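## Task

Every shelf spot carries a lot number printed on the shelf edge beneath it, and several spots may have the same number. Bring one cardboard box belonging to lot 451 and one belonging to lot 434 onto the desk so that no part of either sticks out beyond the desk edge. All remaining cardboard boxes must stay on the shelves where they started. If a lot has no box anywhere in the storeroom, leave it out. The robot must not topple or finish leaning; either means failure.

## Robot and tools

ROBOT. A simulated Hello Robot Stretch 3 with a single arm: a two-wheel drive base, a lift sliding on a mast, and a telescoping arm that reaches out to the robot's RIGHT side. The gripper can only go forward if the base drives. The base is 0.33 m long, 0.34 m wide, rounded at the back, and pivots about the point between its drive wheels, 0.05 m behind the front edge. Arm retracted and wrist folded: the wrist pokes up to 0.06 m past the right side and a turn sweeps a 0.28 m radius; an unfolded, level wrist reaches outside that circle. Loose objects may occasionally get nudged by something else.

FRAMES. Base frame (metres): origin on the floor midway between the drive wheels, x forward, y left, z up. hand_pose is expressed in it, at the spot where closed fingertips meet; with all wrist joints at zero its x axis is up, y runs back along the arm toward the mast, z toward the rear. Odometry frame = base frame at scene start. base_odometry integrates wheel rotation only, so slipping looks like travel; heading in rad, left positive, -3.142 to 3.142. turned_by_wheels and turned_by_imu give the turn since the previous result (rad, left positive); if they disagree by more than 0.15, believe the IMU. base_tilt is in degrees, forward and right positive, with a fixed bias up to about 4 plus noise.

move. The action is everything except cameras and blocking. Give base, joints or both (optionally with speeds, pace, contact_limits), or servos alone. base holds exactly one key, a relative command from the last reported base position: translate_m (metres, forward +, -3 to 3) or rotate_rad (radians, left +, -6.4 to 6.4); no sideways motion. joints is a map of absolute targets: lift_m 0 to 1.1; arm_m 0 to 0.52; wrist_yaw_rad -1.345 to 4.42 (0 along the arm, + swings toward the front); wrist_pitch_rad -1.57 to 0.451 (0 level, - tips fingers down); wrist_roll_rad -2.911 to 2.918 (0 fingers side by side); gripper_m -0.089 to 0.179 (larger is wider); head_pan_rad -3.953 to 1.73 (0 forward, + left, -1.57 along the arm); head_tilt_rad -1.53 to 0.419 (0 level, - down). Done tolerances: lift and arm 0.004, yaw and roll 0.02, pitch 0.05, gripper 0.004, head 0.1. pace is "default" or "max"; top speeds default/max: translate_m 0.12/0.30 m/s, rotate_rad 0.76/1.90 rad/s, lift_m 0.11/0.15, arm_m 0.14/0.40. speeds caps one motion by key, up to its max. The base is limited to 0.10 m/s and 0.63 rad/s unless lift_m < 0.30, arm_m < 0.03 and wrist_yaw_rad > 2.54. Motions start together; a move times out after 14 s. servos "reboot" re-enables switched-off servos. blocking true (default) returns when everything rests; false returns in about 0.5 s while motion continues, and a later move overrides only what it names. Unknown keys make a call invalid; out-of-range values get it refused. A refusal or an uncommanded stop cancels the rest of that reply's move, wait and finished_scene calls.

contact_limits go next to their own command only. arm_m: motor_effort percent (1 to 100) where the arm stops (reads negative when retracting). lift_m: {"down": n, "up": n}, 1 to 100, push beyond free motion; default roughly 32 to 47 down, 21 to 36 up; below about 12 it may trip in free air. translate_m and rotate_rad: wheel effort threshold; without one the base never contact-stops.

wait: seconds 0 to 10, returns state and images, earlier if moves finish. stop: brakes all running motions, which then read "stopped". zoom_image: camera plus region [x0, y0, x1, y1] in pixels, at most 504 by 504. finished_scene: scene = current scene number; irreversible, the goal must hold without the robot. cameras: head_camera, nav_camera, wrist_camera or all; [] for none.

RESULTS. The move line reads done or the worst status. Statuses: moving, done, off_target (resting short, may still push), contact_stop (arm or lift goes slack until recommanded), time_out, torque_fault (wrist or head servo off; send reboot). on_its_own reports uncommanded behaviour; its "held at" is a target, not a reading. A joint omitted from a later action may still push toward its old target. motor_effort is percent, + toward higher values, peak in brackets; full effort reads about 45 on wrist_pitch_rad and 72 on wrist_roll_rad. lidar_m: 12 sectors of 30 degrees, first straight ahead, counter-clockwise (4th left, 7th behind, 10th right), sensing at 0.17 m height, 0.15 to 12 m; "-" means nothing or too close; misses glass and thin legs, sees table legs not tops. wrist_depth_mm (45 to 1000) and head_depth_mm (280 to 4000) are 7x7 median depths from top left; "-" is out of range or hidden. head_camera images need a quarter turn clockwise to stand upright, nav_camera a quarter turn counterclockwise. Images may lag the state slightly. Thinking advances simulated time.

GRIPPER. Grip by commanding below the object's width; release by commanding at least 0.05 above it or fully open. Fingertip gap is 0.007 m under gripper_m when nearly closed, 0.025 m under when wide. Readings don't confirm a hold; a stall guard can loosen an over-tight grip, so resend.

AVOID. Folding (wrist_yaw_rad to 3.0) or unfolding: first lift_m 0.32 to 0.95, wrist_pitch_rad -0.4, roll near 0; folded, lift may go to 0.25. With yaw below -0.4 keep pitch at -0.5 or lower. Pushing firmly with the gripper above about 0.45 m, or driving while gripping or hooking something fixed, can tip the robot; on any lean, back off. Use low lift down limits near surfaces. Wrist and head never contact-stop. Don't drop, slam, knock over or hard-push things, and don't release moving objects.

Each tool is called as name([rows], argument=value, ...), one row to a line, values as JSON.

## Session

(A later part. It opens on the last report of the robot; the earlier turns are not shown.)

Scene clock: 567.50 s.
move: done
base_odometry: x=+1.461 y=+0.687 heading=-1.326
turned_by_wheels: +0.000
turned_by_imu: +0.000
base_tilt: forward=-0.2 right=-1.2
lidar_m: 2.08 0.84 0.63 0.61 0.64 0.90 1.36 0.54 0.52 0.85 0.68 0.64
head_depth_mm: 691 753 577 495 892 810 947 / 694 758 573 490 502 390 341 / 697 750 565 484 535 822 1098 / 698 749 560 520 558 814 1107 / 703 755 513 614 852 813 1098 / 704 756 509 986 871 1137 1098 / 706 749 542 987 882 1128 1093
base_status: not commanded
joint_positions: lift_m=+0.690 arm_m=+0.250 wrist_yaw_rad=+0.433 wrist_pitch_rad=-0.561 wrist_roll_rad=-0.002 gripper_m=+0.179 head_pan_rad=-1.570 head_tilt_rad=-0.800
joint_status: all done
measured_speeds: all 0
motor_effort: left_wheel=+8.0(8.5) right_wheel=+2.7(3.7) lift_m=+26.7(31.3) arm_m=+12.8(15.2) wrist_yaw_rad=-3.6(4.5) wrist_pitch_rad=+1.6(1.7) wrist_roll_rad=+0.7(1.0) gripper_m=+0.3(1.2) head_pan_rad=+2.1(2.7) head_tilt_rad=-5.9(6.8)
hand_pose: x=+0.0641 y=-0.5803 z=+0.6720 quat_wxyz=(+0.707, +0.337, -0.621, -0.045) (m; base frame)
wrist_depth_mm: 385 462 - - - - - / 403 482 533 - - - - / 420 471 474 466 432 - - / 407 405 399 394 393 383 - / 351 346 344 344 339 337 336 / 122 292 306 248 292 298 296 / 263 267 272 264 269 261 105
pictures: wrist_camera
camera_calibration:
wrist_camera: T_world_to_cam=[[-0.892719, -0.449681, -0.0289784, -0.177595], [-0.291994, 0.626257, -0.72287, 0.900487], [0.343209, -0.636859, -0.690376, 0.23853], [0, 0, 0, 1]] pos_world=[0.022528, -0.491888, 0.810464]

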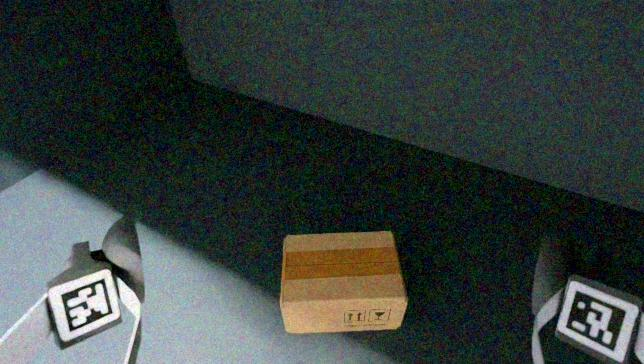

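move(base={"translate_m": 0.018}, joints={"arm_m": 0.302}, cameras=[])

move(joints={"lift_m": 0.58}, contact_limits={"lift_m": {"down": 15}}, speeds={"lift_m": 0.06}, cameras=["wrist_camera"])

Scene clock: 579.50 s.
move: done
base_odometry: x=+1.466 y=+0.670 heading=-1.326
turned_by_wheels: +0.000
turned_by_imu: +0.000
base_tilt: forward=-0.2 right=-1.2
lidar_m: 2.07 0.84 0.63 0.61 0.64 0.90 1.37 0.54 0.53 0.85 0.66 0.62
head_depth_mm: 692 758 576 494 894 813 953 / 694 756 571 490 487 388 341 / 697 754 566 484 843 820 1096 / 702 750 561 549 841 815 1097 / 704 755 512 653 873 813 1091 / 706 759 521 988 888 1139 1094 / 708 749 541 985 885 1127 1089
base_status: done
joint_positions: lift_m=+0.690 arm_m=+0.302 wrist_yaw_rad=+0.433 wrist_pitch_rad=-0.561 wrist_roll_rad=-0.002 gripper_m=+0.179 head_pan_rad=-1.570 head_tilt_rad=-0.800
joint_status: all done
measured_speeds: all 0
motor_effort: left_wheel=+6.3(10.6) right_wheel=+3.4(7.2) lift_m=+25.8(25.9) arm_m=+12.9(14.8) wrist_yaw_rad=-3.7(4.1) wrist_pitch_rad=+1.6(1.7) wrist_roll_rad=+0.6(0.8) gripper_m=+0.4(1.3) head_pan_rad=+1.7(2.4) head_tilt_rad=-5.7(6.6)
hand_pose: x=+0.0641 y=-0.6324 z=+0.6720 quat_wxyz=(+0.707, +0.337, -0.621, -0.045) (m; base frame)
wrist_depth_mm: 373 433 - - - - - / 385 470 - - - - - / 400 461 472 441 - - - / 394 404 399 395 382 - - / 351 345 343 342 341 337 326 / 123 291 305 302 303 296 296 / 263 267 271 221 262 262 105
pictures: none
No camera images: "cameras" was empty.

Scene clock: 581.93 s.
move: done
base_odometry: x=+1.466 y=+0.670 heading=-1.326
turned_by_wheels: +0.000
turned_by_imu: +0.000
base_tilt: forward=-0.3 right=-1.2
lidar_m: 2.08 0.84 0.63 0.61 0.64 0.90 1.37 0.54 0.53 0.85 0.66 0.62
head_depth_mm: 691 756 578 494 898 813 1074 / 693 759 570 490 916 790 435 / 697 750 565 485 622 783 1086 / 701 751 560 999 673 817 1110 / 705 755 514 996 855 813 1095 / 707 758 521 987 889 1139 1088 / 709 747 542 984 887 1134 1091
base_status: not commanded
joint_positions: lift_m=+0.580 arm_m=+0.302 wrist_yaw_rad=+0.433 wrist_pitch_rad=-0.561 wrist_roll_rad=-0.002 gripper_m=+0.179 head_pan_rad=-1.570 head_tilt_rad=-0.800
joint_status: all done
measured_speeds: all 0
motor_effort: left_wheel=+6.2(7.1) right_wheel=+3.5(4.6) lift_m=+25.2(27.3) arm_m=+10.8(13.2) wrist_yaw_rad=-2.5(4.9) wrist_pitch_rad=+1.5(1.7) wrist_roll_rad=+0.6(0.8) gripper_m=+0.9(1.1) head_pan_rad=+1.6(2.2) head_tilt_rad=-5.3(7.1)
contact_limits: lift_m down 15 (down: maximum 72; up: maximum 65)
hand_pose: x=+0.0641 y=-0.6323 z=+0.5619 quat_wxyz=(+0.706, +0.337, -0.620, -0.045) (m; base frame)
wrist_depth_mm: 369 426 406 - - - - / 355 354 350 343 325 - - / 290 289 283 281 278 277 264 / 244 241 239 238 234 234 231 / 215 204 152 143 146 202 202 / - 175 130 129 128 179 178 / 157 163 156 149 154 160 107
pictures: wrist_camera
camera_calibration:
wrist_camera: T_world_to_cam=[[-0.892763, -0.449591, -0.0290157, -0.204093], [-0.291964, 0.626405, -0.722754, 0.853463], [0.343119, -0.636777, -0.690496, 0.129533], [0, 0, 0, 1]] pos_world=[0.0225281, -0.543888, 0.700364]

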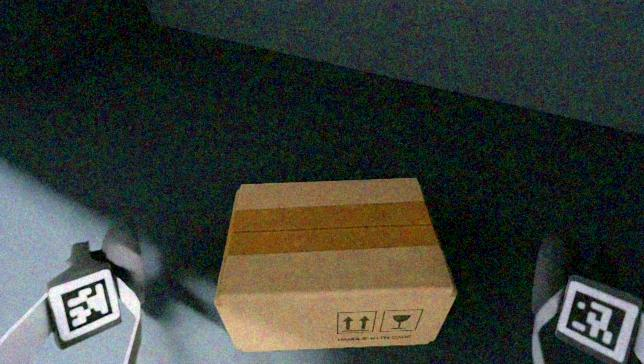

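move(joints={"gripper_m": 0.06}, cameras=["wrist_camera"])

move(joints={"lift_m": 0.69}, cameras=["wrist_camera"])

Scene clock: 589.40 s.
move: done
base_odometry: x=+1.466 y=+0.670 heading=-1.326
turned_by_wheels: +0.000
turned_by_imu: +0.000
base_tilt: forward=-0.3 right=-1.3
lidar_m: 2.08 0.84 0.63 0.61 0.64 0.90 1.37 0.54 0.53 0.85 0.66 0.62
head_depth_mm: 691 752 577 494 897 813 1071 / 694 757 570 489 917 791 433 / 696 752 568 485 623 784 1092 / 702 751 560 1009 671 816 1102 / 703 758 512 1000 861 812 1100 / 707 755 521 993 890 1135 1087 / 709 750 543 982 886 1130 1090
base_status: not commanded
joint_positions: lift_m=+0.580 arm_m=+0.302 wrist_yaw_rad=+0.433 wrist_pitch_rad=-0.557 wrist_roll_rad=-0.002 gripper_m=+0.061 head_pan_rad=-1.570 head_tilt_rad=-0.800
joint_status: all done
measured_speeds: all 0
motor_effort: left_wheel=+6.5(6.9) right_wheel=+3.5(4.2) lift_m=+24.7(31.5) arm_m=+7.4(8.7) wrist_yaw_rad=-3.4(4.5) wrist_pitch_rad=+0.9(1.7) wrist_roll_rad=+0.3(0.8) gripper_m=-14.0(87.1) head_pan_rad=+1.3(2.0) head_tilt_rad=-5.4(6.4)
contact_limits: lift_m down 15 (down: maximum 72; up: maximum 65)
hand_pose: x=+0.0644 y=-0.6329 z=+0.5628 quat_wxyz=(+0.707, +0.336, -0.621, -0.044) (m; base frame)
wrist_depth_mm: 373 424 - - - - - / 363 360 356 349 323 - - / 294 293 288 287 283 280 267 / 246 244 243 248 230 237 233 / 213 211 147 142 144 204 204 / 186 181 133 134 133 176 179 / 169 158 157 157 159 126 164
pictures: wrist_camera
camera_calibration:
wrist_camera: T_world_to_cam=[[-0.892732, -0.449664, -0.0288463, -0.204283], [-0.290754, 0.623784, -0.725504, 0.854355], [0.344227, -0.639294, -0.687613, 0.126402], [0, 0, 0, 1]] pos_world=[0.0225259, -0.543983, 0.700861]

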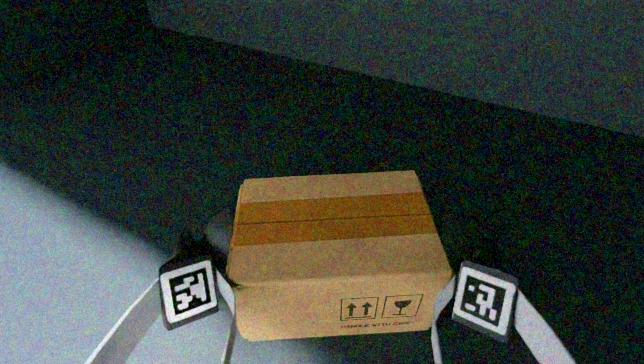

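Scene clock: 591.23 s.
move: done
base_odometry: x=+1.466 y=+0.670 heading=-1.326
turned_by_wheels: +0.000
turned_by_imu: +0.000
base_tilt: forward=-0.4 right=-1.1
lidar_m: 2.08 0.84 0.63 0.61 0.64 0.90 1.37 0.54 0.53 0.85 0.66 0.63
head_depth_mm: 693 756 577 494 899 806 954 / 694 756 571 490 487 388 341 / 697 752 566 486 842 821 1098 / 699 751 559 547 837 819 1104 / 703 756 511 652 894 813 1100 / 705 759 521 993 890 1141 1096 / 711 750 543 983 883 1129 1093
base_status: not commanded
joint_positions: lift_m=+0.690 arm_m=+0.302 wrist_yaw_rad=+0.433 wrist_pitch_rad=-0.569 wrist_roll_rad=-0.002 gripper_m=+0.061 head_pan_rad=-1.570 head_tilt_rad=-0.800
joint_status: all done
measured_speeds: all 0
motor_effort: left_wheel=+6.8(6.8) right_wheel=+3.4(4.3) lift_m=+31.3(34.6) arm_m=+5.3(7.2) wrist_yaw_rad=-2.8(3.9) wrist_pitch_rad=+2.9(3.2) wrist_roll_rad=+0.7(0.8) gripper_m=-12.7(14.6) head_pan_rad=+0.9(1.7) head_tilt_rad=-5.4(6.5)
hand_pose: x=+0.0636 y=-0.6312 z=+0.6704 quat_wxyz=(+0.706, +0.340, -0.619, -0.048) (m; base frame)
wrist_depth_mm: 374 435 - - - - - / 382 466 - - - - - / 402 460 469 436 - - - / 395 395 395 174 375 - - / 343 346 149 147 146 334 325 / 307 298 136 136 135 288 295 / 278 260 259 258 256 125 261
pictures: wrist_camera
camera_calibration:
wrist_camera: T_world_to_cam=[[-0.892851, -0.449398, -0.0292879, -0.200642], [-0.294265, 0.631396, -0.717459, 0.930785], [0.340917, -0.631966, -0.695985, 0.212138], [0, 0, 0, 1]] pos_world=[0.0224325, -0.543798, 0.809568]

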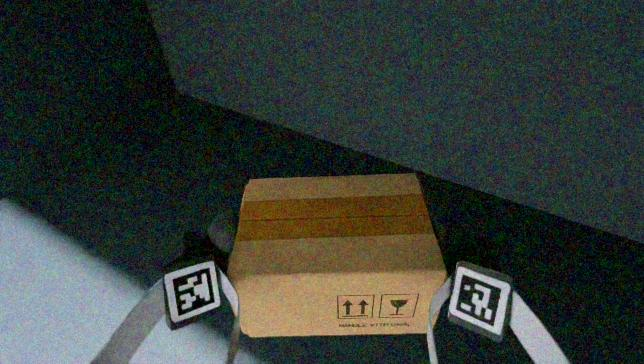

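move(joints={"arm_m": 0.0}, cameras=[])

move(joints={"wrist_yaw_rad": 1.6, "head_pan_rad": -3.1, "head_tilt_rad": -0.4}, cameras=["wrist_camera"])

move(base={"translate_m": -1.0}, cameras=[])

move(base={"translate_m": -0.77}, cameras=[])

move(base={"rotate_rad": 1.571})

Scene clock: 613.57 s.
move: done
base_odometry: x=+1.466 y=+0.670 heading=-1.326
turned_by_wheels: +0.000
turned_by_imu: +0.000
base_tilt: forward=-0.4 right=-1.2
lidar_m: 2.08 0.84 0.63 0.61 0.64 0.90 1.37 0.54 0.53 0.85 0.66 0.62
head_depth_mm: 693 754 579 495 896 812 948 / 696 758 572 490 913 828 332 / 698 754 566 485 908 821 331 / 702 751 559 1002 900 797 351 / 701 754 512 1000 895 603 1063 / 708 758 520 991 890 790 1097 / 709 751 542 986 882 1134 1093
base_status: not commanded
joint_positions: lift_m=+0.690 arm_m=+0.001 wrist_yaw_rad=+0.433 wrist_pitch_rad=-0.569 wrist_roll_rad=-0.002 gripper_m=+0.061 head_pan_rad=-1.570 head_tilt_rad=-0.800
joint_status: all done
measured_speeds: all 0
motor_effort: left_wheel=+6.6(6.9) right_wheel=+4.5(4.5) lift_m=+24.7(31.8) arm_m=-13.1(15.1) wrist_yaw_rad=-3.0(4.7) wrist_pitch_rad=+3.0(3.1) wrist_roll_rad=+0.4(0.8) gripper_m=-12.7(13.3) head_pan_rad=+0.1(1.2) head_tilt_rad=-5.6(6.3)
hand_pose: x=+0.0636 y=-0.3298 z=+0.6704 quat_wxyz=(+0.706, +0.340, -0.619, -0.048) (m; base frame)
wrist_depth_mm: 380 454 - - - - - / 407 477 - 543 531 532 502 / 461 471 468 465 457 457 449 / - 422 396 174 390 387 384 / - - 150 147 146 338 334 / 895 124 136 136 135 289 296 / 803 764 768 159 159 122 263
pictures: none
No camera images: "cameras" was empty.

Scene clock: 615.77 s.
move: done
base_odometry: x=+1.466 y=+0.670 heading=-1.326
turned_by_wheels: +0.000
turned_by_imu: +0.000
base_tilt: forward=-0.3 right=-1.2
lidar_m: 2.08 0.84 0.63 0.61 0.64 0.90 1.36 0.54 0.53 0.85 0.66 0.62
head_depth_mm: 1948 2051 2061 1976 1901 1733 1442 / 1962 2104 2227 2380 2469 1794 1429 / 1988 2101 2239 2412 2433 1788 1414 / 1989 2118 2251 2410 2423 1770 1414 / 1994 2142 2268 2454 2425 1759 1408 / 1984 2126 2244 2389 2165 1581 1394 / 1102 1182 1261 1330 1410 1177 1315
base_status: not commanded
joint_positions: lift_m=+0.690 arm_m=+0.001 wrist_yaw_rad=+1.597 wrist_pitch_rad=-0.569 wrist_roll_rad=-0.002 gripper_m=+0.061 head_pan_rad=-3.108 head_tilt_rad=-0.396
joint_status: all done
measured_speeds: translate_m=+0.000 rotate_rad=+0.000 lift_m=+0.000 arm_m=+0.000 wrist_yaw_rad=+0.000 wrist_pitch_rad=+0.000 wrist_roll_rad=+0.000 head_pan_rad=+0.024 head_tilt_rad=+0.000
motor_effort: left_wheel=+6.2(6.9) right_wheel=+2.9(4.5) lift_m=+26.4(26.9) arm_m=-11.3(13.1) wrist_yaw_rad=+1.5(5.3) wrist_pitch_rad=+2.9(3.2) wrist_roll_rad=+0.5(0.8) gripper_m=-13.5(13.5) head_pan_rad=+3.8(4.9) head_tilt_rad=-0.4(6.4)
hand_pose: x=+0.1815 y=-0.1404 z=+0.6704 quat_wxyz=(+0.616, +0.624, -0.331, +0.348) (m; base frame)
wrist_depth_mm: - - - - - - 363 / - - - - - - 396 / - - - - - - 429 / - - - 174 - 586 394 / 883 - 149 147 146 - 347 / 862 123 136 136 135 122 - / 801 752 753 756 756 112 -
pictures: wrist_camera
camera_calibration:
wrist_camera: T_world_to_cam=[[0.0593144, -0.99781, -0.0292825, -0.124616], [-0.696384, -0.0203435, -0.717381, 0.636976], [0.715215, 0.0629429, -0.696065, 0.511824], [0, 0, 0, 1]] pos_world=[0.0849076, -0.1436, 0.809568]

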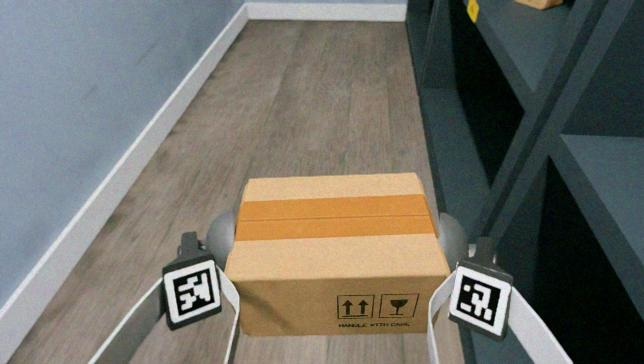

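Scene clock: 626.90 s.
move: done
base_odometry: x=+1.224 y=+1.640 heading=-1.326
turned_by_wheels: +0.000
turned_by_imu: +0.000
base_tilt: forward=-0.3 right=-1.2
lidar_m: 2.21 0.89 0.67 0.65 0.68 0.95 1.35 1.42 0.47 0.81 0.73 0.65
head_depth_mm: 1121 1189 1269 1370 1469 1591 1436 / 1126 1205 1276 1363 1479 1605 1421 / 1135 1210 1286 1378 1500 1602 1407 / 1146 1218 1302 1391 1501 1611 1407 / 1151 1222 1313 1408 1511 1620 1404 / 1159 1230 1309 1415 1532 1631 1392 / 1168 1244 1328 1427 1532 1638 1386
base_status: done
joint_positions: lift_m=+0.690 arm_m=+0.001 wrist_yaw_rad=+1.597 wrist_pitch_rad=-0.569 wrist_roll_rad=-0.002 gripper_m=+0.061 head_pan_rad=-3.100 head_tilt_rad=-0.400
joint_status: not commanded
measured_speeds: all 0
motor_effort: left_wheel=-1.8(10.1) right_wheel=-10.0(14.0) lift_m=+31.0(32.7) arm_m=-6.8(12.2) wrist_yaw_rad=+1.4(3.8) wrist_pitch_rad=+3.1(3.2) wrist_roll_rad=+0.5(0.8) gripper_m=-12.5(13.5) head_pan_rad=+3.4(4.1) head_tilt_rad=-4.3(5.0)
hand_pose: x=+0.1815 y=-0.1404 z=+0.6704 quat_wxyz=(+0.616, +0.624, -0.331, +0.348) (m; base frame)
wrist_depth_mm: - - - - - 646 398 / - - - - - 647 - / - - - - - 571 - / - - - 174 - - - / 944 - 149 147 146 - 328 / 892 124 136 136 135 123 302 / 803 758 760 756 756 112 278
pictures: none
No camera images: "cameras" was empty.

Scene clock: 635.73 s.
move: done
base_odometry: x=+1.037 y=+2.387 heading=-1.326
turned_by_wheels: +0.000
turned_by_imu: +0.000
base_tilt: forward=-0.3 right=-1.3
lidar_m: 2.26 0.92 0.69 0.68 0.71 0.61 0.59 0.62 0.87 2.66 0.59 0.55
head_depth_mm: 473 502 536 574 619 670 730 / 477 506 540 579 623 677 738 / 480 509 544 583 629 682 747 / 482 513 547 588 634 691 754 / 484 515 552 593 639 698 760 / 488 519 556 596 646 704 768 / 492 525 560 603 652 710 777
base_status: done
joint_positions: lift_m=+0.690 arm_m=+0.001 wrist_yaw_rad=+1.597 wrist_pitch_rad=-0.569 wrist_roll_rad=-0.002 gripper_m=+0.061 head_pan_rad=-3.100 head_tilt_rad=-0.400
joint_status: not commanded
measured_speeds: all 0
motor_effort: left_wheel=-6.3(10.6) right_wheel=-4.7(14.6) lift_m=+29.5(31.3) arm_m=-3.3(7.4) wrist_yaw_rad=+2.3(4.1) wrist_pitch_rad=+3.0(3.2) wrist_roll_rad=+0.8(0.8) gripper_m=-13.0(13.4) head_pan_rad=+3.3(4.3) head_tilt_rad=-2.1(4.6)
hand_pose: x=+0.1815 y=-0.1404 z=+0.6704 quat_wxyz=(+0.616, +0.624, -0.331, +0.348) (m; base frame)
wrist_depth_mm: - - - - - - 307 / - - - - - 559 - / - - - - - - - / - - - 174 - - - / 948 - 150 147 146 - - / 890 124 136 136 135 123 - / 802 771 771 756 757 122 -
pictures: none
No camera images: "cameras" was empty.

Scene clock: 639.33 s.
move: done
base_odometry: x=+1.037 y=+2.387 heading=+0.244
turned_by_wheels: +1.571
turned_by_imu: +1.545
base_tilt: forward=-0.3 right=-1.2
lidar_m: 0.67 0.70 0.61 0.59 0.62 0.85 2.52 0.60 0.54 1.42 0.94 0.69
head_depth_mm: 2106 2016 1935 1868 1812 1674 1431 / 2578 2720 2856 2951 2324 1792 1418 / 2601 2757 2948 3117 2427 1784 1413 / 2636 2815 2973 3131 2391 1765 1403 / 2622 2819 2991 3150 2402 1759 1395 / 2630 2817 2992 3123 2386 1748 1387 / 2642 2814 2961 3155 2349 1747 1380
base_status: done
joint_positions: lift_m=+0.690 arm_m=+0.001 wrist_yaw_rad=+1.597 wrist_pitch_rad=-0.569 wrist_roll_rad=-0.002 gripper_m=+0.061 head_pan_rad=-3.100 head_tilt_rad=-0.400
joint_status: not commanded
measured_speeds: all 0
motor_effort: left_wheel=-8.9(13.3) right_wheel=+9.9(11.8) lift_m=+29.1(30.1) arm_m=-9.5(9.8) wrist_yaw_rad=+2.1(3.5) wrist_pitch_rad=+3.0(3.2) wrist_roll_rad=+0.6(0.9) gripper_m=-12.4(13.4) head_pan_rad=+3.3(4.1) head_tilt_rad=-1.9(2.7)
hand_pose: x=+0.1815 y=-0.1404 z=+0.6704 quat_wxyz=(+0.616, +0.624, -0.330, +0.348) (m; base frame)
wrist_depth_mm: - - - - 542 538 529 / - - - - - - - / 792 - - - - - - / 892 - - 168 165 - - / 914 976 149 147 146 - - / 862 123 136 136 135 834 854 / 810 768 759 757 754 126 762
pictures: head_camera (sideways), nav_camera (sideways), wrist_camera
camera_calibration:
head_camera: T_world_to_cam=[[0.338216, 0.0604216, -0.939127, 1.23555], [0.00673986, -0.998067, -0.0617864, 0.0800445], [-0.941045, 0.0145675, -0.337969, 0.401148], [0, 0, 0, 1]] pos_world=[-0.0409242, -0.000607915, 1.30086]
nav_camera: T_world_to_cam=[[-0.364153, -0.032228, 0.930781, -1.16608], [-0.057186, 0.998289, 0.0121923, 0.0346606], [-0.929582, -0.0487878, -0.365373, 0.434479], [0, 0, 0, 1]] pos_world=[-0.018764, -0.0509843, 1.24369]
wrist_camera: T_world_to_cam=[[0.0594553, -0.997801, -0.0292792, -0.124629], [-0.696376, -0.0204437, -0.717386, 0.636965], [0.71521, 0.0630417, -0.696061, 0.511835], [0, 0, 0, 1]] pos_world=[0.0849076, -0.1436, 0.809568]

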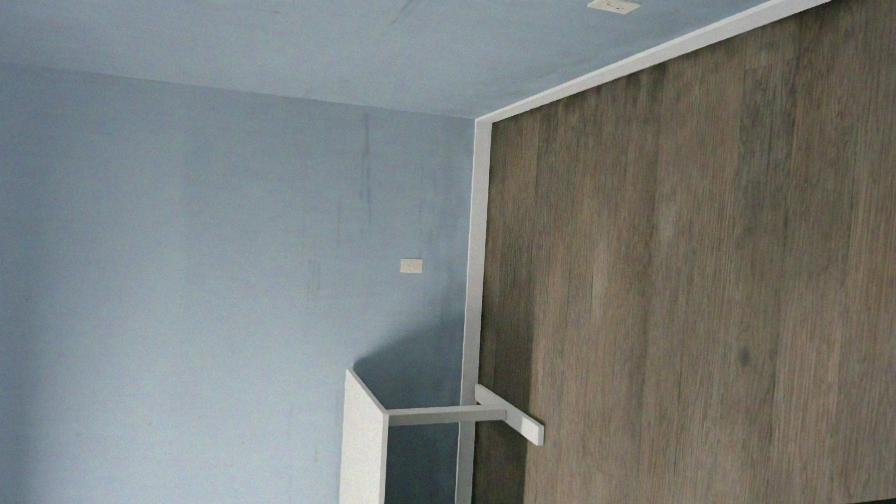

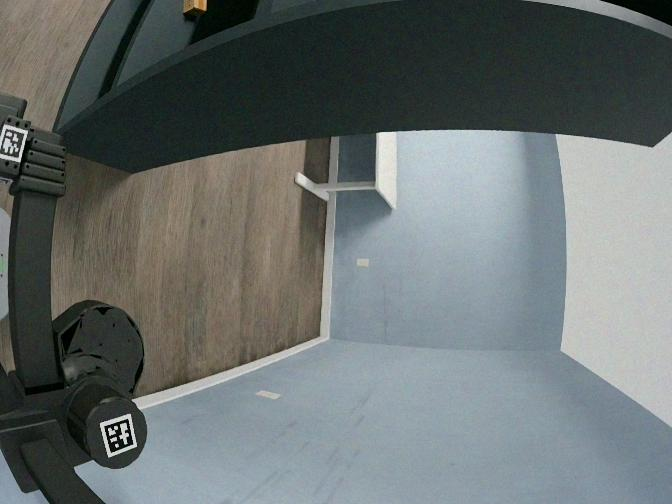

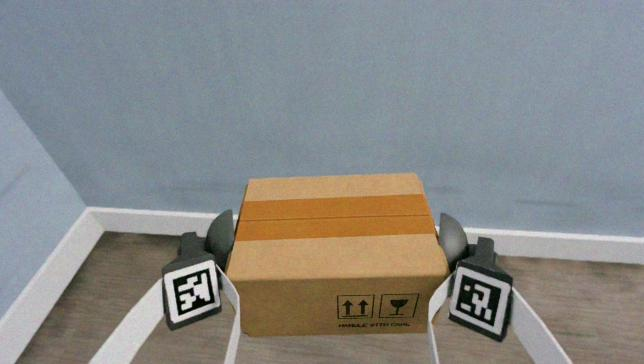

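move(base={"translate_m": -1.0}, joints={"lift_m": 0.88}, cameras=[])

move(base={"translate_m": -0.78}, cameras=[])

move(base={"rotate_rad": -1.571}, joints={"head_pan_rad": -1.57, "head_tilt_rad": -0.5}, cameras=[])

move(base={"translate_m": 1.0}, cameras=["head_camera","nav_camera"])

Scene clock: 661.37 s.
move: done
base_odometry: x=+0.067 y=+2.145 heading=+0.244
turned_by_wheels: +0.000
turned_by_imu: -0.001
base_tilt: forward=-0.3 right=-1.4
lidar_m: 1.66 0.85 0.63 0.61 0.64 0.88 2.08 1.81 2.14 0.74 0.46 0.59
head_depth_mm: 1747 1833 1954 1943 1871 1741 - / 1750 1863 1983 2105 2224 1863 - / 1763 1861 2004 2135 2238 1856 - / 1760 1876 2012 2149 2271 1778 1443 / 1777 1884 2021 2160 2269 1772 1393 / 1778 1892 2022 2174 2285 1754 1401 / 1794 1925 2041 2161 2222 1746 1394
base_status: done
joint_positions: lift_m=+0.880 arm_m=+0.001 wrist_yaw_rad=+1.597 wrist_pitch_rad=-0.569 wrist_roll_rad=-0.002 gripper_m=+0.061 head_pan_rad=-3.100 head_tilt_rad=-0.400
joint_status: all done
measured_speeds: all 0
motor_effort: left_wheel=-3.6(12.8) right_wheel=-8.0(11.5) lift_m=+30.7(35.6) arm_m=-12.8(13.5) wrist_yaw_rad=+2.9(4.0) wrist_pitch_rad=+3.1(3.2) wrist_roll_rad=+0.6(0.8) gripper_m=-13.1(13.6) head_pan_rad=+2.9(4.0) head_tilt_rad=+0.8(1.7)
hand_pose: x=+0.1814 y=-0.1404 z=+0.8603 quat_wxyz=(+0.616, +0.624, -0.330, +0.348) (m; base frame)
wrist_depth_mm: - - - - - - - / - - - - - - - / - - - - - - - / - - - 174 - - - / - - 149 147 146 - - / - 124 137 136 134 122 - / - 945 950 920 927 112 -
pictures: none
No camera images: "cameras" was empty.

Scene clock: 670.30 s.
move: done
base_odometry: x=-0.690 y=+1.956 heading=+0.244
turned_by_wheels: +0.000
turned_by_imu: +0.000
base_tilt: forward=-0.2 right=-1.1
lidar_m: 2.25 0.87 0.65 0.63 0.65 0.91 1.31 1.16 1.70 3.53 1.36 1.05
head_depth_mm: 1089 1150 1227 1315 1426 1524 - / 1095 1160 1242 1334 1442 1544 - / 1100 1165 1246 1344 1446 1555 - / 1104 1178 1253 1352 1456 1571 1456 / 1112 1182 1265 1351 1466 1581 1392 / 1120 1190 1266 1361 1475 1587 1399 / 1121 1194 1279 1366 1485 1590 1391
base_status: done
joint_positions: lift_m=+0.880 arm_m=+0.001 wrist_yaw_rad=+1.597 wrist_pitch_rad=-0.569 wrist_roll_rad=-0.002 gripper_m=+0.061 head_pan_rad=-3.100 head_tilt_rad=-0.400
joint_status: not commanded
measured_speeds: all 0
motor_effort: left_wheel=-9.3(12.5) right_wheel=-2.3(11.6) lift_m=+29.9(31.6) arm_m=-11.7(13.1) wrist_yaw_rad=+3.3(3.4) wrist_pitch_rad=+3.1(3.2) wrist_roll_rad=+0.4(0.8) gripper_m=-12.6(13.4) head_pan_rad=+3.2(3.8) head_tilt_rad=+1.8(2.9)
hand_pose: x=+0.1814 y=-0.1404 z=+0.8603 quat_wxyz=(+0.616, +0.624, -0.330, +0.348) (m; base frame)
wrist_depth_mm: - - - - - 829 - / - - - - - - - / - - - - - - - / - - - 174 - - - / - - 149 147 146 - - / 990 124 136 136 134 - - / - 948 938 933 928 126 958
pictures: none
No camera images: "cameras" was empty.

Scene clock: 673.90 s.
move: done
base_odometry: x=-0.690 y=+1.956 heading=-1.326
turned_by_wheels: -1.571
turned_by_imu: -1.547
base_tilt: forward=-0.2 right=-1.2
lidar_m: 3.34 1.34 1.05 2.17 0.86 0.65 0.63 0.66 0.93 1.31 1.16 1.52
head_depth_mm: 1073 1161 1258 1385 1521 1576 1389 / 1076 1156 1264 1377 1530 1626 1396 / 1076 1161 1270 1395 1534 1613 1388 / 1078 1171 1274 1393 1541 1608 1372 / 1077 1172 1272 1395 1555 1600 1299 / 1085 1176 1282 1404 1561 1581 1297 / 1086 1178 1290 1399 1564 1575 1285
base_status: done
joint_positions: lift_m=+0.880 arm_m=+0.001 wrist_yaw_rad=+1.597 wrist_pitch_rad=-0.569 wrist_roll_rad=-0.002 gripper_m=+0.061 head_pan_rad=-1.569 head_tilt_rad=-0.500
joint_status: all done
measured_speeds: all 0
motor_effort: left_wheel=+7.9(12.1) right_wheel=-9.8(13.6) lift_m=+29.3(30.9) arm_m=-12.3(13.4) wrist_yaw_rad=+2.6(3.6) wrist_pitch_rad=+3.0(3.2) wrist_roll_rad=+0.6(0.8) gripper_m=-12.9(13.4) head_pan_rad=-2.9(5.6) head_tilt_rad=-4.2(8.2)
hand_pose: x=+0.1814 y=-0.1403 z=+0.8603 quat_wxyz=(+0.616, +0.624, -0.330, +0.348) (m; base frame)
wrist_depth_mm: - - - - - - - / - - - - - - - / - - - - - - - / - - - 174 - - - / - - 150 147 146 - - / - 123 136 136 135 - - / - 944 962 921 920 126 923
pictures: none
No camera images: "cameras" was empty.

Scene clock: 685.03 s.
move: done
base_odometry: x=-0.448 y=+0.986 heading=-1.326
turned_by_wheels: +0.000
turned_by_imu: +0.000
base_tilt: forward=-0.4 right=-1.2
lidar_m: 2.65 1.29 0.97 0.94 0.99 1.66 1.62 1.69 0.92 0.91 0.88 1.36
head_depth_mm: 1103 1191 1302 1414 1498 761 1391 / 1104 1188 1298 1362 946 781 1398 / 1107 1198 1305 1346 942 771 1346 / 1109 1196 1303 1333 932 769 1376 / 1112 1203 1309 1323 925 765 1303 / 1116 1210 1320 1301 920 785 1286 / 1117 1210 1315 1289 916 783 1259
base_status: done
joint_positions: lift_m=+0.880 arm_m=+0.001 wrist_yaw_rad=+1.597 wrist_pitch_rad=-0.569 wrist_roll_rad=-0.002 gripper_m=+0.061 head_pan_rad=-1.570 head_tilt_rad=-0.500
joint_status: not commanded
measured_speeds: all 0
motor_effort: left_wheel=+8.3(12.5) right_wheel=+1.2(10.8) lift_m=+29.5(30.7) arm_m=-6.6(12.6) wrist_yaw_rad=+2.7(3.4) wrist_pitch_rad=+3.0(3.2) wrist_roll_rad=+0.8(0.8) gripper_m=-12.8(13.4) head_pan_rad=-3.2(4.0) head_tilt_rad=-3.6(5.1)
hand_pose: x=+0.1814 y=-0.1403 z=+0.8603 quat_wxyz=(+0.616, +0.624, -0.330, +0.348) (m; base frame)
wrist_depth_mm: - - - - - - - / - - - - - - - / - - - - - - - / - - - 174 - - - / - - 149 147 146 - - / - 123 136 136 135 - - / - 953 949 923 921 126 958
pictures: head_camera (sideways), nav_camera (sideways)
camera_calibration:
head_camera: T_world_to_cam=[[-0.0466171, 0.432321, -0.900514, 1.18756], [0.997505, -0.0276992, -0.064936, 0.0780435], [-0.0530167, -0.901294, -0.429951, 0.515475], [0, 0, 0, 1]] pos_world=[0.0048409, -0.0466526, 1.29612]
nav_camera: T_world_to_cam=[[0.0173525, -0.456101, 0.889759, -1.11487], [-0.999791, -0.0175236, 0.0105156, 0.0426278], [0.0107956, -0.889756, -0.45631, 0.54707], [0, 0, 0, 1]] pos_world=[0.0560588, -0.0209895, 1.24116]

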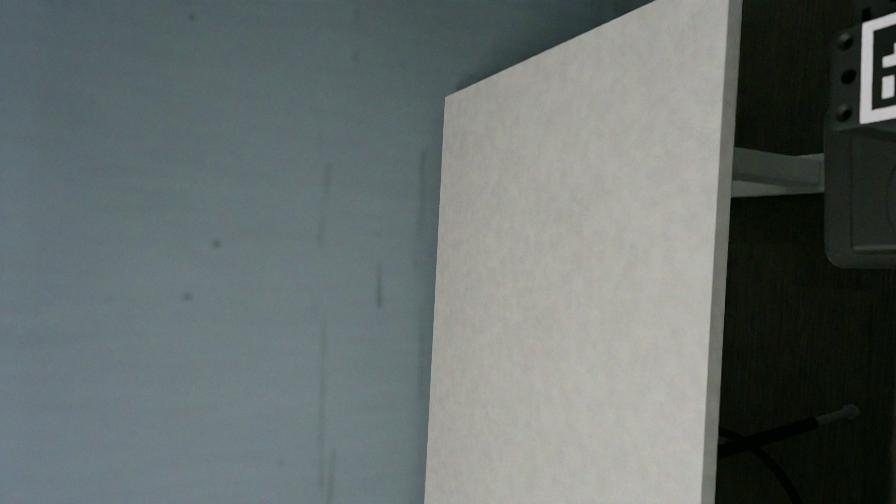

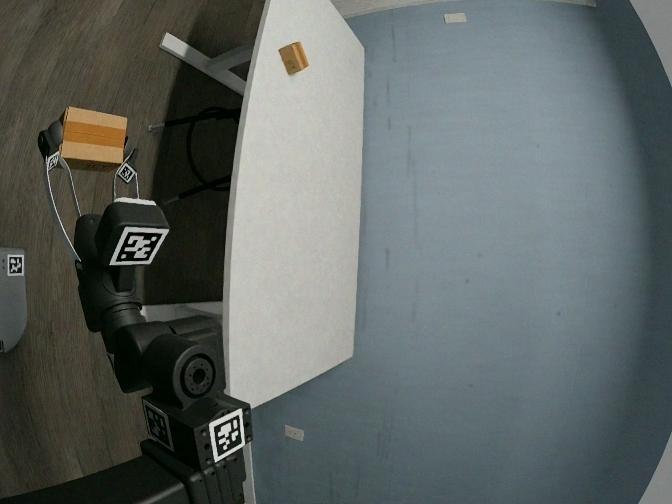

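move(joints={"wrist_yaw_rad": 0.43}, cameras=[])

move(joints={"arm_m": 0.41}, cameras=[])

move(joints={"lift_m": 0.795}, cameras=["head_camera"])

move(joints={"lift_m": 0.73}, contact_limits={"lift_m": {"down": 13}}, speeds={"lift_m": 0.03}, cameras=["wrist_camera"])

Scene clock: 697.97 s.
move: done
base_odometry: x=-0.448 y=+0.986 heading=-1.326
turned_by_wheels: +0.000
turned_by_imu: +0.000
base_tilt: forward=-0.4 right=-1.2
lidar_m: 2.65 1.29 0.97 0.94 0.99 1.66 1.62 1.70 0.91 0.91 0.88 1.36
head_depth_mm: 1103 1188 1289 1409 1496 761 1397 / 1106 1188 1292 1360 951 779 1387 / 1105 1193 1304 1347 942 774 1270 / 1109 1200 1311 1335 928 769 1211 / 1118 1201 1308 1320 926 761 292 / 1119 1209 1315 1300 924 786 422 / 1116 1208 1320 1283 910 782 1262
base_status: not commanded
joint_positions: lift_m=+0.880 arm_m=+0.001 wrist_yaw_rad=+0.433 wrist_pitch_rad=-0.569 wrist_roll_rad=-0.002 gripper_m=+0.061 head_pan_rad=-1.570 head_tilt_rad=-0.500
joint_status: all done
measured_speeds: all 0
motor_effort: left_wheel=+8.2(8.7) right_wheel=+1.5(2.2) lift_m=+29.0(29.6) arm_m=-4.9(5.3) wrist_yaw_rad=-2.9(5.4) wrist_pitch_rad=+3.0(3.2) wrist_roll_rad=+0.5(0.8) gripper_m=-13.0(13.3) head_pan_rad=-3.0(3.6) head_tilt_rad=-3.4(4.2)
hand_pose: x=+0.0636 y=-0.3298 z=+0.8603 quat_wxyz=(+0.706, +0.340, -0.619, -0.048) (m; base frame)
wrist_depth_mm: - 664 - - - - - / - - - - - - - / - - - - - - - / - - - 173 165 - - / - - 149 147 147 - - / - 124 136 137 135 828 - / 986 960 949 942 925 126 969
pictures: none
No camera images: "cameras" was empty.

Scene clock: 702.17 s.
move: done
base_odometry: x=-0.448 y=+0.986 heading=-1.326
turned_by_wheels: +0.000
turned_by_imu: +0.000
base_tilt: forward=-0.3 right=-1.2
lidar_m: 2.66 1.29 0.97 0.94 0.99 1.66 1.62 1.70 0.92 0.91 0.88 1.36
head_depth_mm: 1100 1186 1288 1417 340 - - / 1101 1192 1299 552 351 752 1316 / 1106 1195 1302 545 934 774 1280 / 1107 1196 1294 593 855 769 1305 / 1111 1199 1313 1309 851 766 1300 / 1115 1204 1314 1304 920 785 1284 / 1124 1208 1317 1286 911 785 1258
base_status: not commanded
joint_positions: lift_m=+0.880 arm_m=+0.410 wrist_yaw_rad=+0.433 wrist_pitch_rad=-0.569 wrist_roll_rad=-0.002 gripper_m=+0.061 head_pan_rad=-1.570 head_tilt_rad=-0.500
joint_status: all done
measured_speeds: all 0
motor_effort: left_wheel=+8.3(8.7) right_wheel=+1.3(2.2) lift_m=+28.1(29.5) arm_m=+12.7(15.4) wrist_yaw_rad=-3.9(4.8) wrist_pitch_rad=+3.1(3.2) wrist_roll_rad=+0.5(0.9) gripper_m=-12.8(13.4) head_pan_rad=-2.6(3.7) head_tilt_rad=-3.4(4.5)
hand_pose: x=+0.0636 y=-0.7392 z=+0.8603 quat_wxyz=(+0.706, +0.340, -0.619, -0.048) (m; base frame)
wrist_depth_mm: - - - - - - - / - - - - - - - / - - - - - - - / - - - 168 165 - - / - - 149 147 146 - - / - - 136 137 135 122 - / - - 153 159 159 112 -
pictures: none
No camera images: "cameras" was empty.

Scene clock: 703.77 s.
move: done
base_odometry: x=-0.448 y=+0.986 heading=-1.326
turned_by_wheels: +0.000
turned_by_imu: +0.000
base_tilt: forward=-0.2 right=-1.1
lidar_m: 2.65 1.29 0.97 0.94 0.98 1.66 1.62 1.70 0.92 0.91 0.88 1.36
head_depth_mm: 1105 1188 1292 1423 1506 732 310 / 1108 1195 1303 1361 545 371 1230 / 1106 1197 1305 1345 589 775 1272 / 1107 1199 1305 1331 618 769 1303 / 1113 1201 1316 1323 826 764 1306 / 1111 1206 1309 1295 922 786 1296 / 1122 1209 1322 1293 913 782 1250
base_status: not commanded
joint_positions: lift_m=+0.795 arm_m=+0.410 wrist_yaw_rad=+0.433 wrist_pitch_rad=-0.569 wrist_roll_rad=-0.002 gripper_m=+0.061 head_pan_rad=-1.570 head_tilt_rad=-0.500
joint_status: all done
measured_speeds: all 0
motor_effort: left_wheel=+7.9(8.8) right_wheel=+1.4(2.3) lift_m=+25.3(28.0) arm_m=+10.0(12.9) wrist_yaw_rad=-3.1(4.4) wrist_pitch_rad=+3.1(3.2) wrist_roll_rad=+0.5(0.8) gripper_m=-12.8(13.3) head_pan_rad=-2.9(3.2) head_tilt_rad=-3.1(4.1)
hand_pose: x=+0.0636 y=-0.7391 z=+0.7753 quat_wxyz=(+0.706, +0.340, -0.619, -0.048) (m; base frame)
wrist_depth_mm: - - - - - - - / - - - - - - - / - - - - - - - / - - - 167 165 - - / - - 149 147 146 - - / - - 136 136 135 123 - / - - 153 159 159 112 -
pictures: head_camera (sideways)
camera_calibration:
head_camera: T_world_to_cam=[[-0.046574, 0.432325, -0.900514, 1.18756], [0.997502, -0.0278084, -0.0649406, 0.0780445], [-0.0531173, -0.901289, -0.429949, 0.515473], [0, 0, 0, 1]] pos_world=[0.00484074, -0.0466527, 1.29612]

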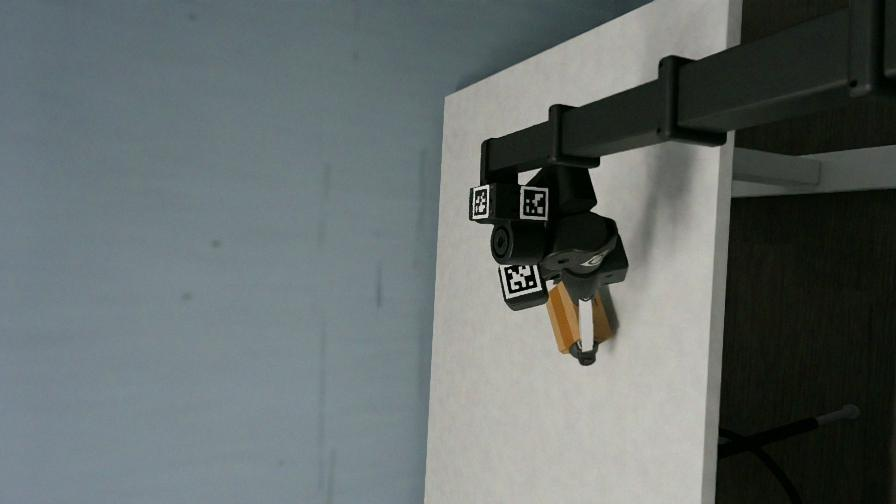

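Scene clock: 706.37 s.
move: done
base_odometry: x=-0.448 y=+0.986 heading=-1.326
turned_by_wheels: +0.000
turned_by_imu: -0.004
base_tilt: forward=-0.4 right=-1.3
lidar_m: 2.65 1.29 0.97 0.94 0.99 1.67 1.62 1.69 0.92 0.91 0.88 1.36
head_depth_mm: 1107 1199 1299 1430 1502 787 1326 / 1112 1200 1306 1371 956 457 367 / 1113 1204 1310 1366 603 748 1279 / 1116 1201 1309 1353 630 747 1308 / 1119 1206 1315 1324 856 770 1308 / 1117 1210 1322 1328 927 792 1300 / 1124 1213 1321 1307 919 786 1260
base_status: not commanded
joint_positions: lift_m=+0.730 arm_m=+0.410 wrist_yaw_rad=+0.435 wrist_pitch_rad=-0.471 wrist_roll_rad=+0.002 gripper_m=+0.061 head_pan_rad=-1.570 head_tilt_rad=-0.500
joint_status: all done
measured_speeds: all 0
on_its_own: wrist_pitch_rad is at rest, and its effort (-15.0) is outside its rest range (-8 to +12)
motor_effort: left_wheel=+1.9(8.8) right_wheel=+1.2(2.2) lift_m=+10.4(26.4) arm_m=+6.4(11.1) wrist_yaw_rad=-6.0(6.2) wrist_pitch_rad=-15.0(15.2) wrist_roll_rad=-0.8(1.5) gripper_m=-12.2(13.3) head_pan_rad=-2.6(3.2) head_tilt_rad=-3.5(4.0)
contact_limits: lift_m down 13 (down: maximum 72; up: maximum 65)
hand_pose: x=+0.0702 y=-0.7521 z=+0.7310 quat_wxyz=(+0.707, +0.310, -0.636, -0.013) (m; base frame)
wrist_depth_mm: - - - - - - - / - - - - - - - / - - - - - - - / - - 154 153 146 - - / - - 132 131 136 - - / - - 140 142 136 - - / - - - - - 107 -
pictures: wrist_camera
camera_calibration:
wrist_camera: T_world_to_cam=[[-0.891233, -0.452602, -0.0292432, -0.249825], [-0.26163, 0.565711, -0.781998, 1.04804], [0.370477, -0.689292, -0.622594, 0.0768549], [0, 0, 0, 1]] pos_world=[0.023073, -0.652981, 0.860106]

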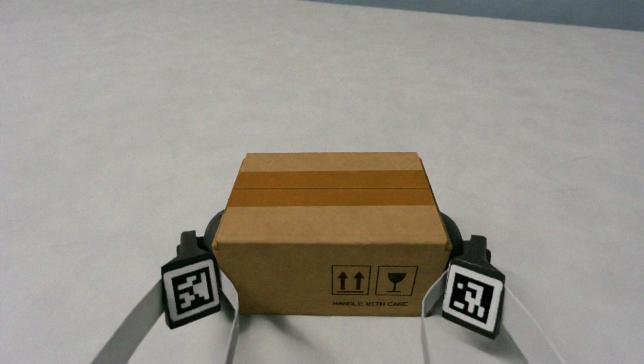

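move(joints={"lift_m": 0.742}, cameras=["wrist_camera"])

move(joints={"gripper_m": 0.145}, cameras=["wrist_camera"])

move(joints={"lift_m": 0.9, "gripper_m": 0.179}, cameras=[])

move(joints={"arm_m": 0.0}, cameras=["head_camera","nav_camera"])

Scene clock: 714.20 s.
move: done
base_odometry: x=-0.448 y=+0.986 heading=-1.326
turned_by_wheels: +0.000
turned_by_imu: +0.000
base_tilt: forward=-0.2 right=-1.1
lidar_m: 2.65 1.29 0.97 0.94 0.98 1.66 1.62 1.69 0.92 0.91 0.88 1.36
head_depth_mm: 1103 1191 1300 1421 1501 783 1295 / 1105 1190 1298 1369 954 428 355 / 1103 1198 1295 1345 602 747 1277 / 1114 1199 1296 1335 622 742 1308 / 1110 1207 1313 1319 836 764 1298 / 1116 1207 1309 1303 920 787 1291 / 1116 1209 1316 1293 916 785 1258
base_status: not commanded
joint_positions: lift_m=+0.742 arm_m=+0.410 wrist_yaw_rad=+0.436 wrist_pitch_rad=-0.497 wrist_roll_rad=+0.001 gripper_m=+0.061 head_pan_rad=-1.570 head_tilt_rad=-0.500
joint_status: all done
measured_speeds: all 0
on_its_own: wrist_pitch_rad is at rest, and its effort (-10.3) is outside its rest range (-8 to +12)
motor_effort: left_wheel=+1.3(2.3) right_wheel=+0.9(2.2) lift_m=+24.3(24.6) arm_m=-2.0(2.5) wrist_yaw_rad=-6.3(6.3) wrist_pitch_rad=-10.3(15.0) wrist_roll_rad=-0.3(0.8) gripper_m=-11.6(12.2) head_pan_rad=-2.4(3.2) head_tilt_rad=-2.9(3.4)
hand_pose: x=+0.0687 y=-0.7489 z=+0.7375 quat_wxyz=(+0.707, +0.318, -0.632, -0.022) (m; base frame)
wrist_depth_mm: - - - - - - - / - - - - - - - / - - - - - - - / - - 155 154 152 - - / - - 132 131 138 - - / - - 140 143 137 - - / - - - - - 108 -
pictures: wrist_camera
camera_calibration:
wrist_camera: T_world_to_cam=[[-0.891335, -0.452415, -0.0290254, -0.249484], [-0.271033, 0.583115, -0.765844, 1.05263], [0.363404, -0.674757, -0.64237, 0.109616], [0, 0, 0, 1]] pos_world=[0.023088, -0.652711, 0.869324]

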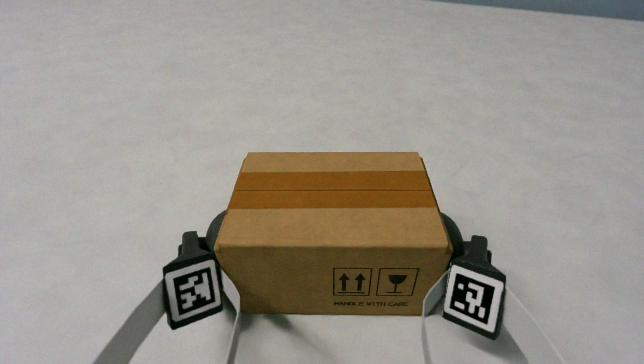

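Scene clock: 715.57 s.
move: done
base_odometry: x=-0.448 y=+0.986 heading=-1.326
turned_by_wheels: +0.000
turned_by_imu: +0.000
base_tilt: forward=-0.3 right=-1.1
lidar_m: 2.65 1.29 0.97 0.94 0.99 1.67 1.62 1.69 0.92 0.91 0.88 1.36
head_depth_mm: 1100 1194 1289 1421 1507 781 1292 / 1104 1190 1289 1372 944 428 355 / 1105 1200 1301 1346 601 749 1271 / 1109 1201 1310 1334 622 742 1306 / 1116 1205 1315 1313 848 763 1296 / 1120 1210 1306 1307 917 786 1288 / 1121 1210 1312 1288 911 783 1261
base_status: not commanded
joint_positions: lift_m=+0.742 arm_m=+0.410 wrist_yaw_rad=+0.436 wrist_pitch_rad=-0.505 wrist_roll_rad=-0.004 gripper_m=+0.145 head_pan_rad=-1.570 head_tilt_rad=-0.500
joint_status: all done
measured_speeds: all 0
on_its_own: wrist_pitch_rad is at rest, and its effort (-8.7) is outside its rest range (-8 to +12)
motor_effort: left_wheel=+4.0(4.1) right_wheel=-5.5(6.0) lift_m=+20.2(25.1) arm_m=-4.3(4.6) wrist_yaw_rad=-5.2(19.3) wrist_pitch_rad=-8.7(10.4) wrist_roll_rad=+1.0(1.8) gripper_m=+3.4(88.1) head_pan_rad=-2.1(2.8) head_tilt_rad=-2.4(3.4)
hand_pose: x=+0.0684 y=-0.7477 z=+0.7357 quat_wxyz=(+0.708, +0.321, -0.629, -0.024) (m; base frame)
wrist_depth_mm: - - - - - - - / - - - - - - - / - - - - - - - / - - 156 149 148 - - / - 146 132 131 134 141 - / - 124 148 145 143 121 - / 99 120 - - - - 111
pictures: wrist_camera
camera_calibration:
wrist_camera: T_world_to_cam=[[-0.890142, -0.454966, -0.0255698, -0.253843], [-0.278017, 0.586688, -0.760594, 1.04985], [0.361046, -0.669928, -0.648724, 0.117784], [0, 0, 0, 1]] pos_world=[0.0233946, -0.652518, 0.868427]

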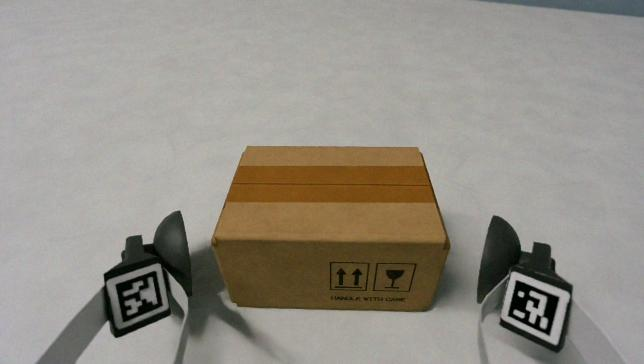

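Scene clock: 717.83 s.
move: done
base_odometry: x=-0.448 y=+0.986 heading=-1.326
turned_by_wheels: +0.000
turned_by_imu: +0.000
base_tilt: forward=-0.3 right=-1.2
lidar_m: 2.66 1.30 0.97 0.94 0.99 1.67 1.62 1.69 0.92 0.90 0.88 1.36
head_depth_mm: 1102 1189 1295 1416 314 - 1295 / 1102 1192 1299 436 341 775 1312 / 1105 1199 1289 536 941 773 1275 / 1110 1196 1306 551 892 771 1300 / 1114 1196 1316 1249 854 765 1307 / 1115 1212 1311 1301 886 786 1289 / 1117 1205 1311 1287 912 781 1259
base_status: not commanded
joint_positions: lift_m=+0.900 arm_m=+0.410 wrist_yaw_rad=+0.430 wrist_pitch_rad=-0.561 wrist_roll_rad=-0.002 gripper_m=+0.179 head_pan_rad=-1.570 head_tilt_rad=-0.500
joint_status: all done
measured_speeds: all 0
motor_effort: left_wheel=+4.2(4.4) right_wheel=-5.6(6.4) lift_m=+30.6(33.8) arm_m=-8.5(8.5) wrist_yaw_rad=-1.5(6.8) wrist_pitch_rad=+1.5(8.8) wrist_roll_rad=+0.5(1.2) gripper_m=+0.6(85.1) head_pan_rad=-2.5(2.8) head_tilt_rad=-2.4(3.3)
hand_pose: x=+0.0637 y=-0.7406 z=+0.8821 quat_wxyz=(+0.706, +0.336, -0.621, -0.046) (m; base frame)
wrist_depth_mm: - - - - - - - / - - - - - - - / - - - - - - - / - - - - - - - / - 142 - - - - - / - 126 - 267 - - - / - - - 242 243 - 105
pictures: none
No camera images: "cameras" was empty.

Scene clock: 722.03 s.
move: done
base_odometry: x=-0.448 y=+0.986 heading=-1.326
turned_by_wheels: +0.000
turned_by_imu: +0.000
base_tilt: forward=-0.3 right=-1.2
lidar_m: 2.66 1.29 0.97 0.94 0.99 1.66 1.62 1.69 0.92 0.90 0.88 1.36
head_depth_mm: 1102 1192 1293 1415 1500 781 - / 1103 1192 1295 1367 945 781 1424 / 1110 1189 1303 1341 938 774 1293 / 1108 1200 1311 1336 935 743 1274 / 1106 1202 1306 1321 855 762 - / 1116 1209 1307 1297 918 786 1264 / 1125 1207 1318 1281 912 784 1258
base_status: not commanded
joint_positions: lift_m=+0.900 arm_m=+0.001 wrist_yaw_rad=+0.430 wrist_pitch_rad=-0.561 wrist_roll_rad=-0.002 gripper_m=+0.179 head_pan_rad=-1.570 head_tilt_rad=-0.500
joint_status: all done
measured_speeds: all 0
motor_effort: left_wheel=+3.9(4.3) right_wheel=-5.0(6.8) lift_m=+28.2(30.7) arm_m=-13.0(14.7) wrist_yaw_rad=-0.2(2.4) wrist_pitch_rad=+1.6(1.7) wrist_roll_rad=+0.4(0.7) gripper_m=+0.2(1.2) head_pan_rad=-2.0(2.7) head_tilt_rad=-1.8(3.2)
hand_pose: x=+0.0636 y=-0.3311 z=+0.8820 quat_wxyz=(+0.706, +0.337, -0.621, -0.046) (m; base frame)
wrist_depth_mm: - 683 - - - - - / - - - - 508 - - / - - - - - - - / - - - - - - - / - - - - - - - / 123 - - - - - - / 976 974 - - 989 948 105
pictures: head_camera (sideways), nav_camera (sideways)
camera_calibration:
head_camera: T_world_to_cam=[[-0.046574, 0.432325, -0.900514, 1.18756], [0.997502, -0.0278084, -0.0649406, 0.0780445], [-0.0531173, -0.901289, -0.429949, 0.515473], [0, 0, 0, 1]] pos_world=[0.00484074, -0.0466527, 1.29612]
nav_camera: T_world_to_cam=[[0.0173074, -0.456101, 0.88976, -1.11487], [-0.999792, -0.0175033, 0.0104754, 0.0426782], [0.0107959, -0.889756, -0.456309, 0.547069], [0, 0, 0, 1]] pos_world=[0.0560588, -0.0209895, 1.24116]

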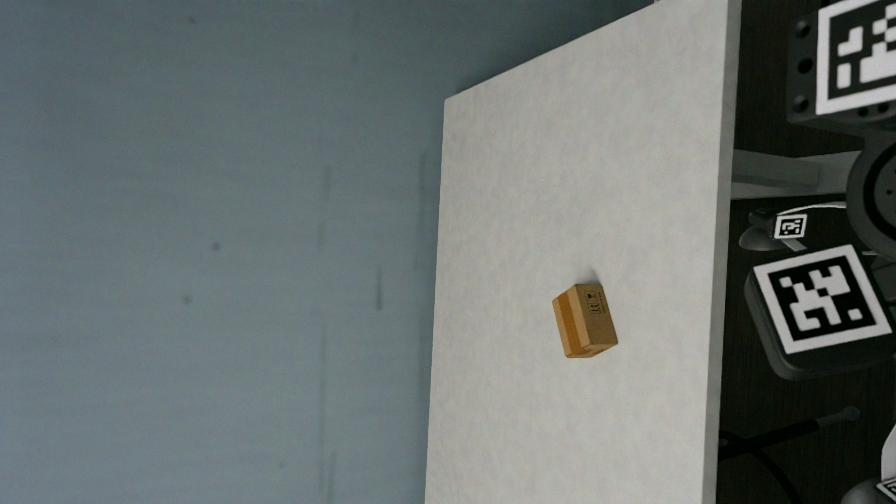

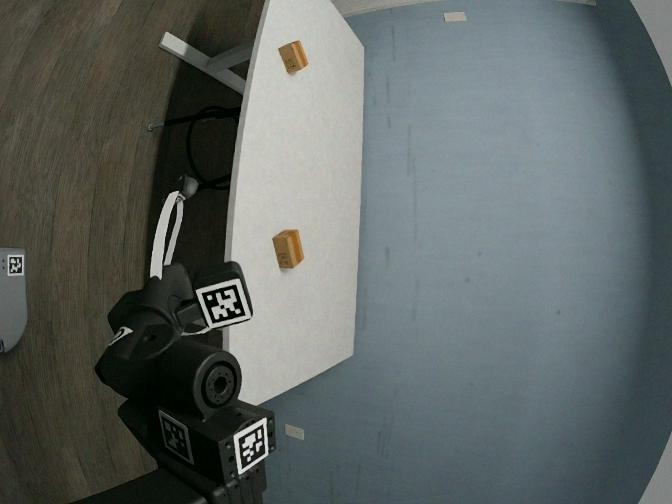

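Both on the desk.

finished_scene(scene=2)

The scene is finished: the task was done.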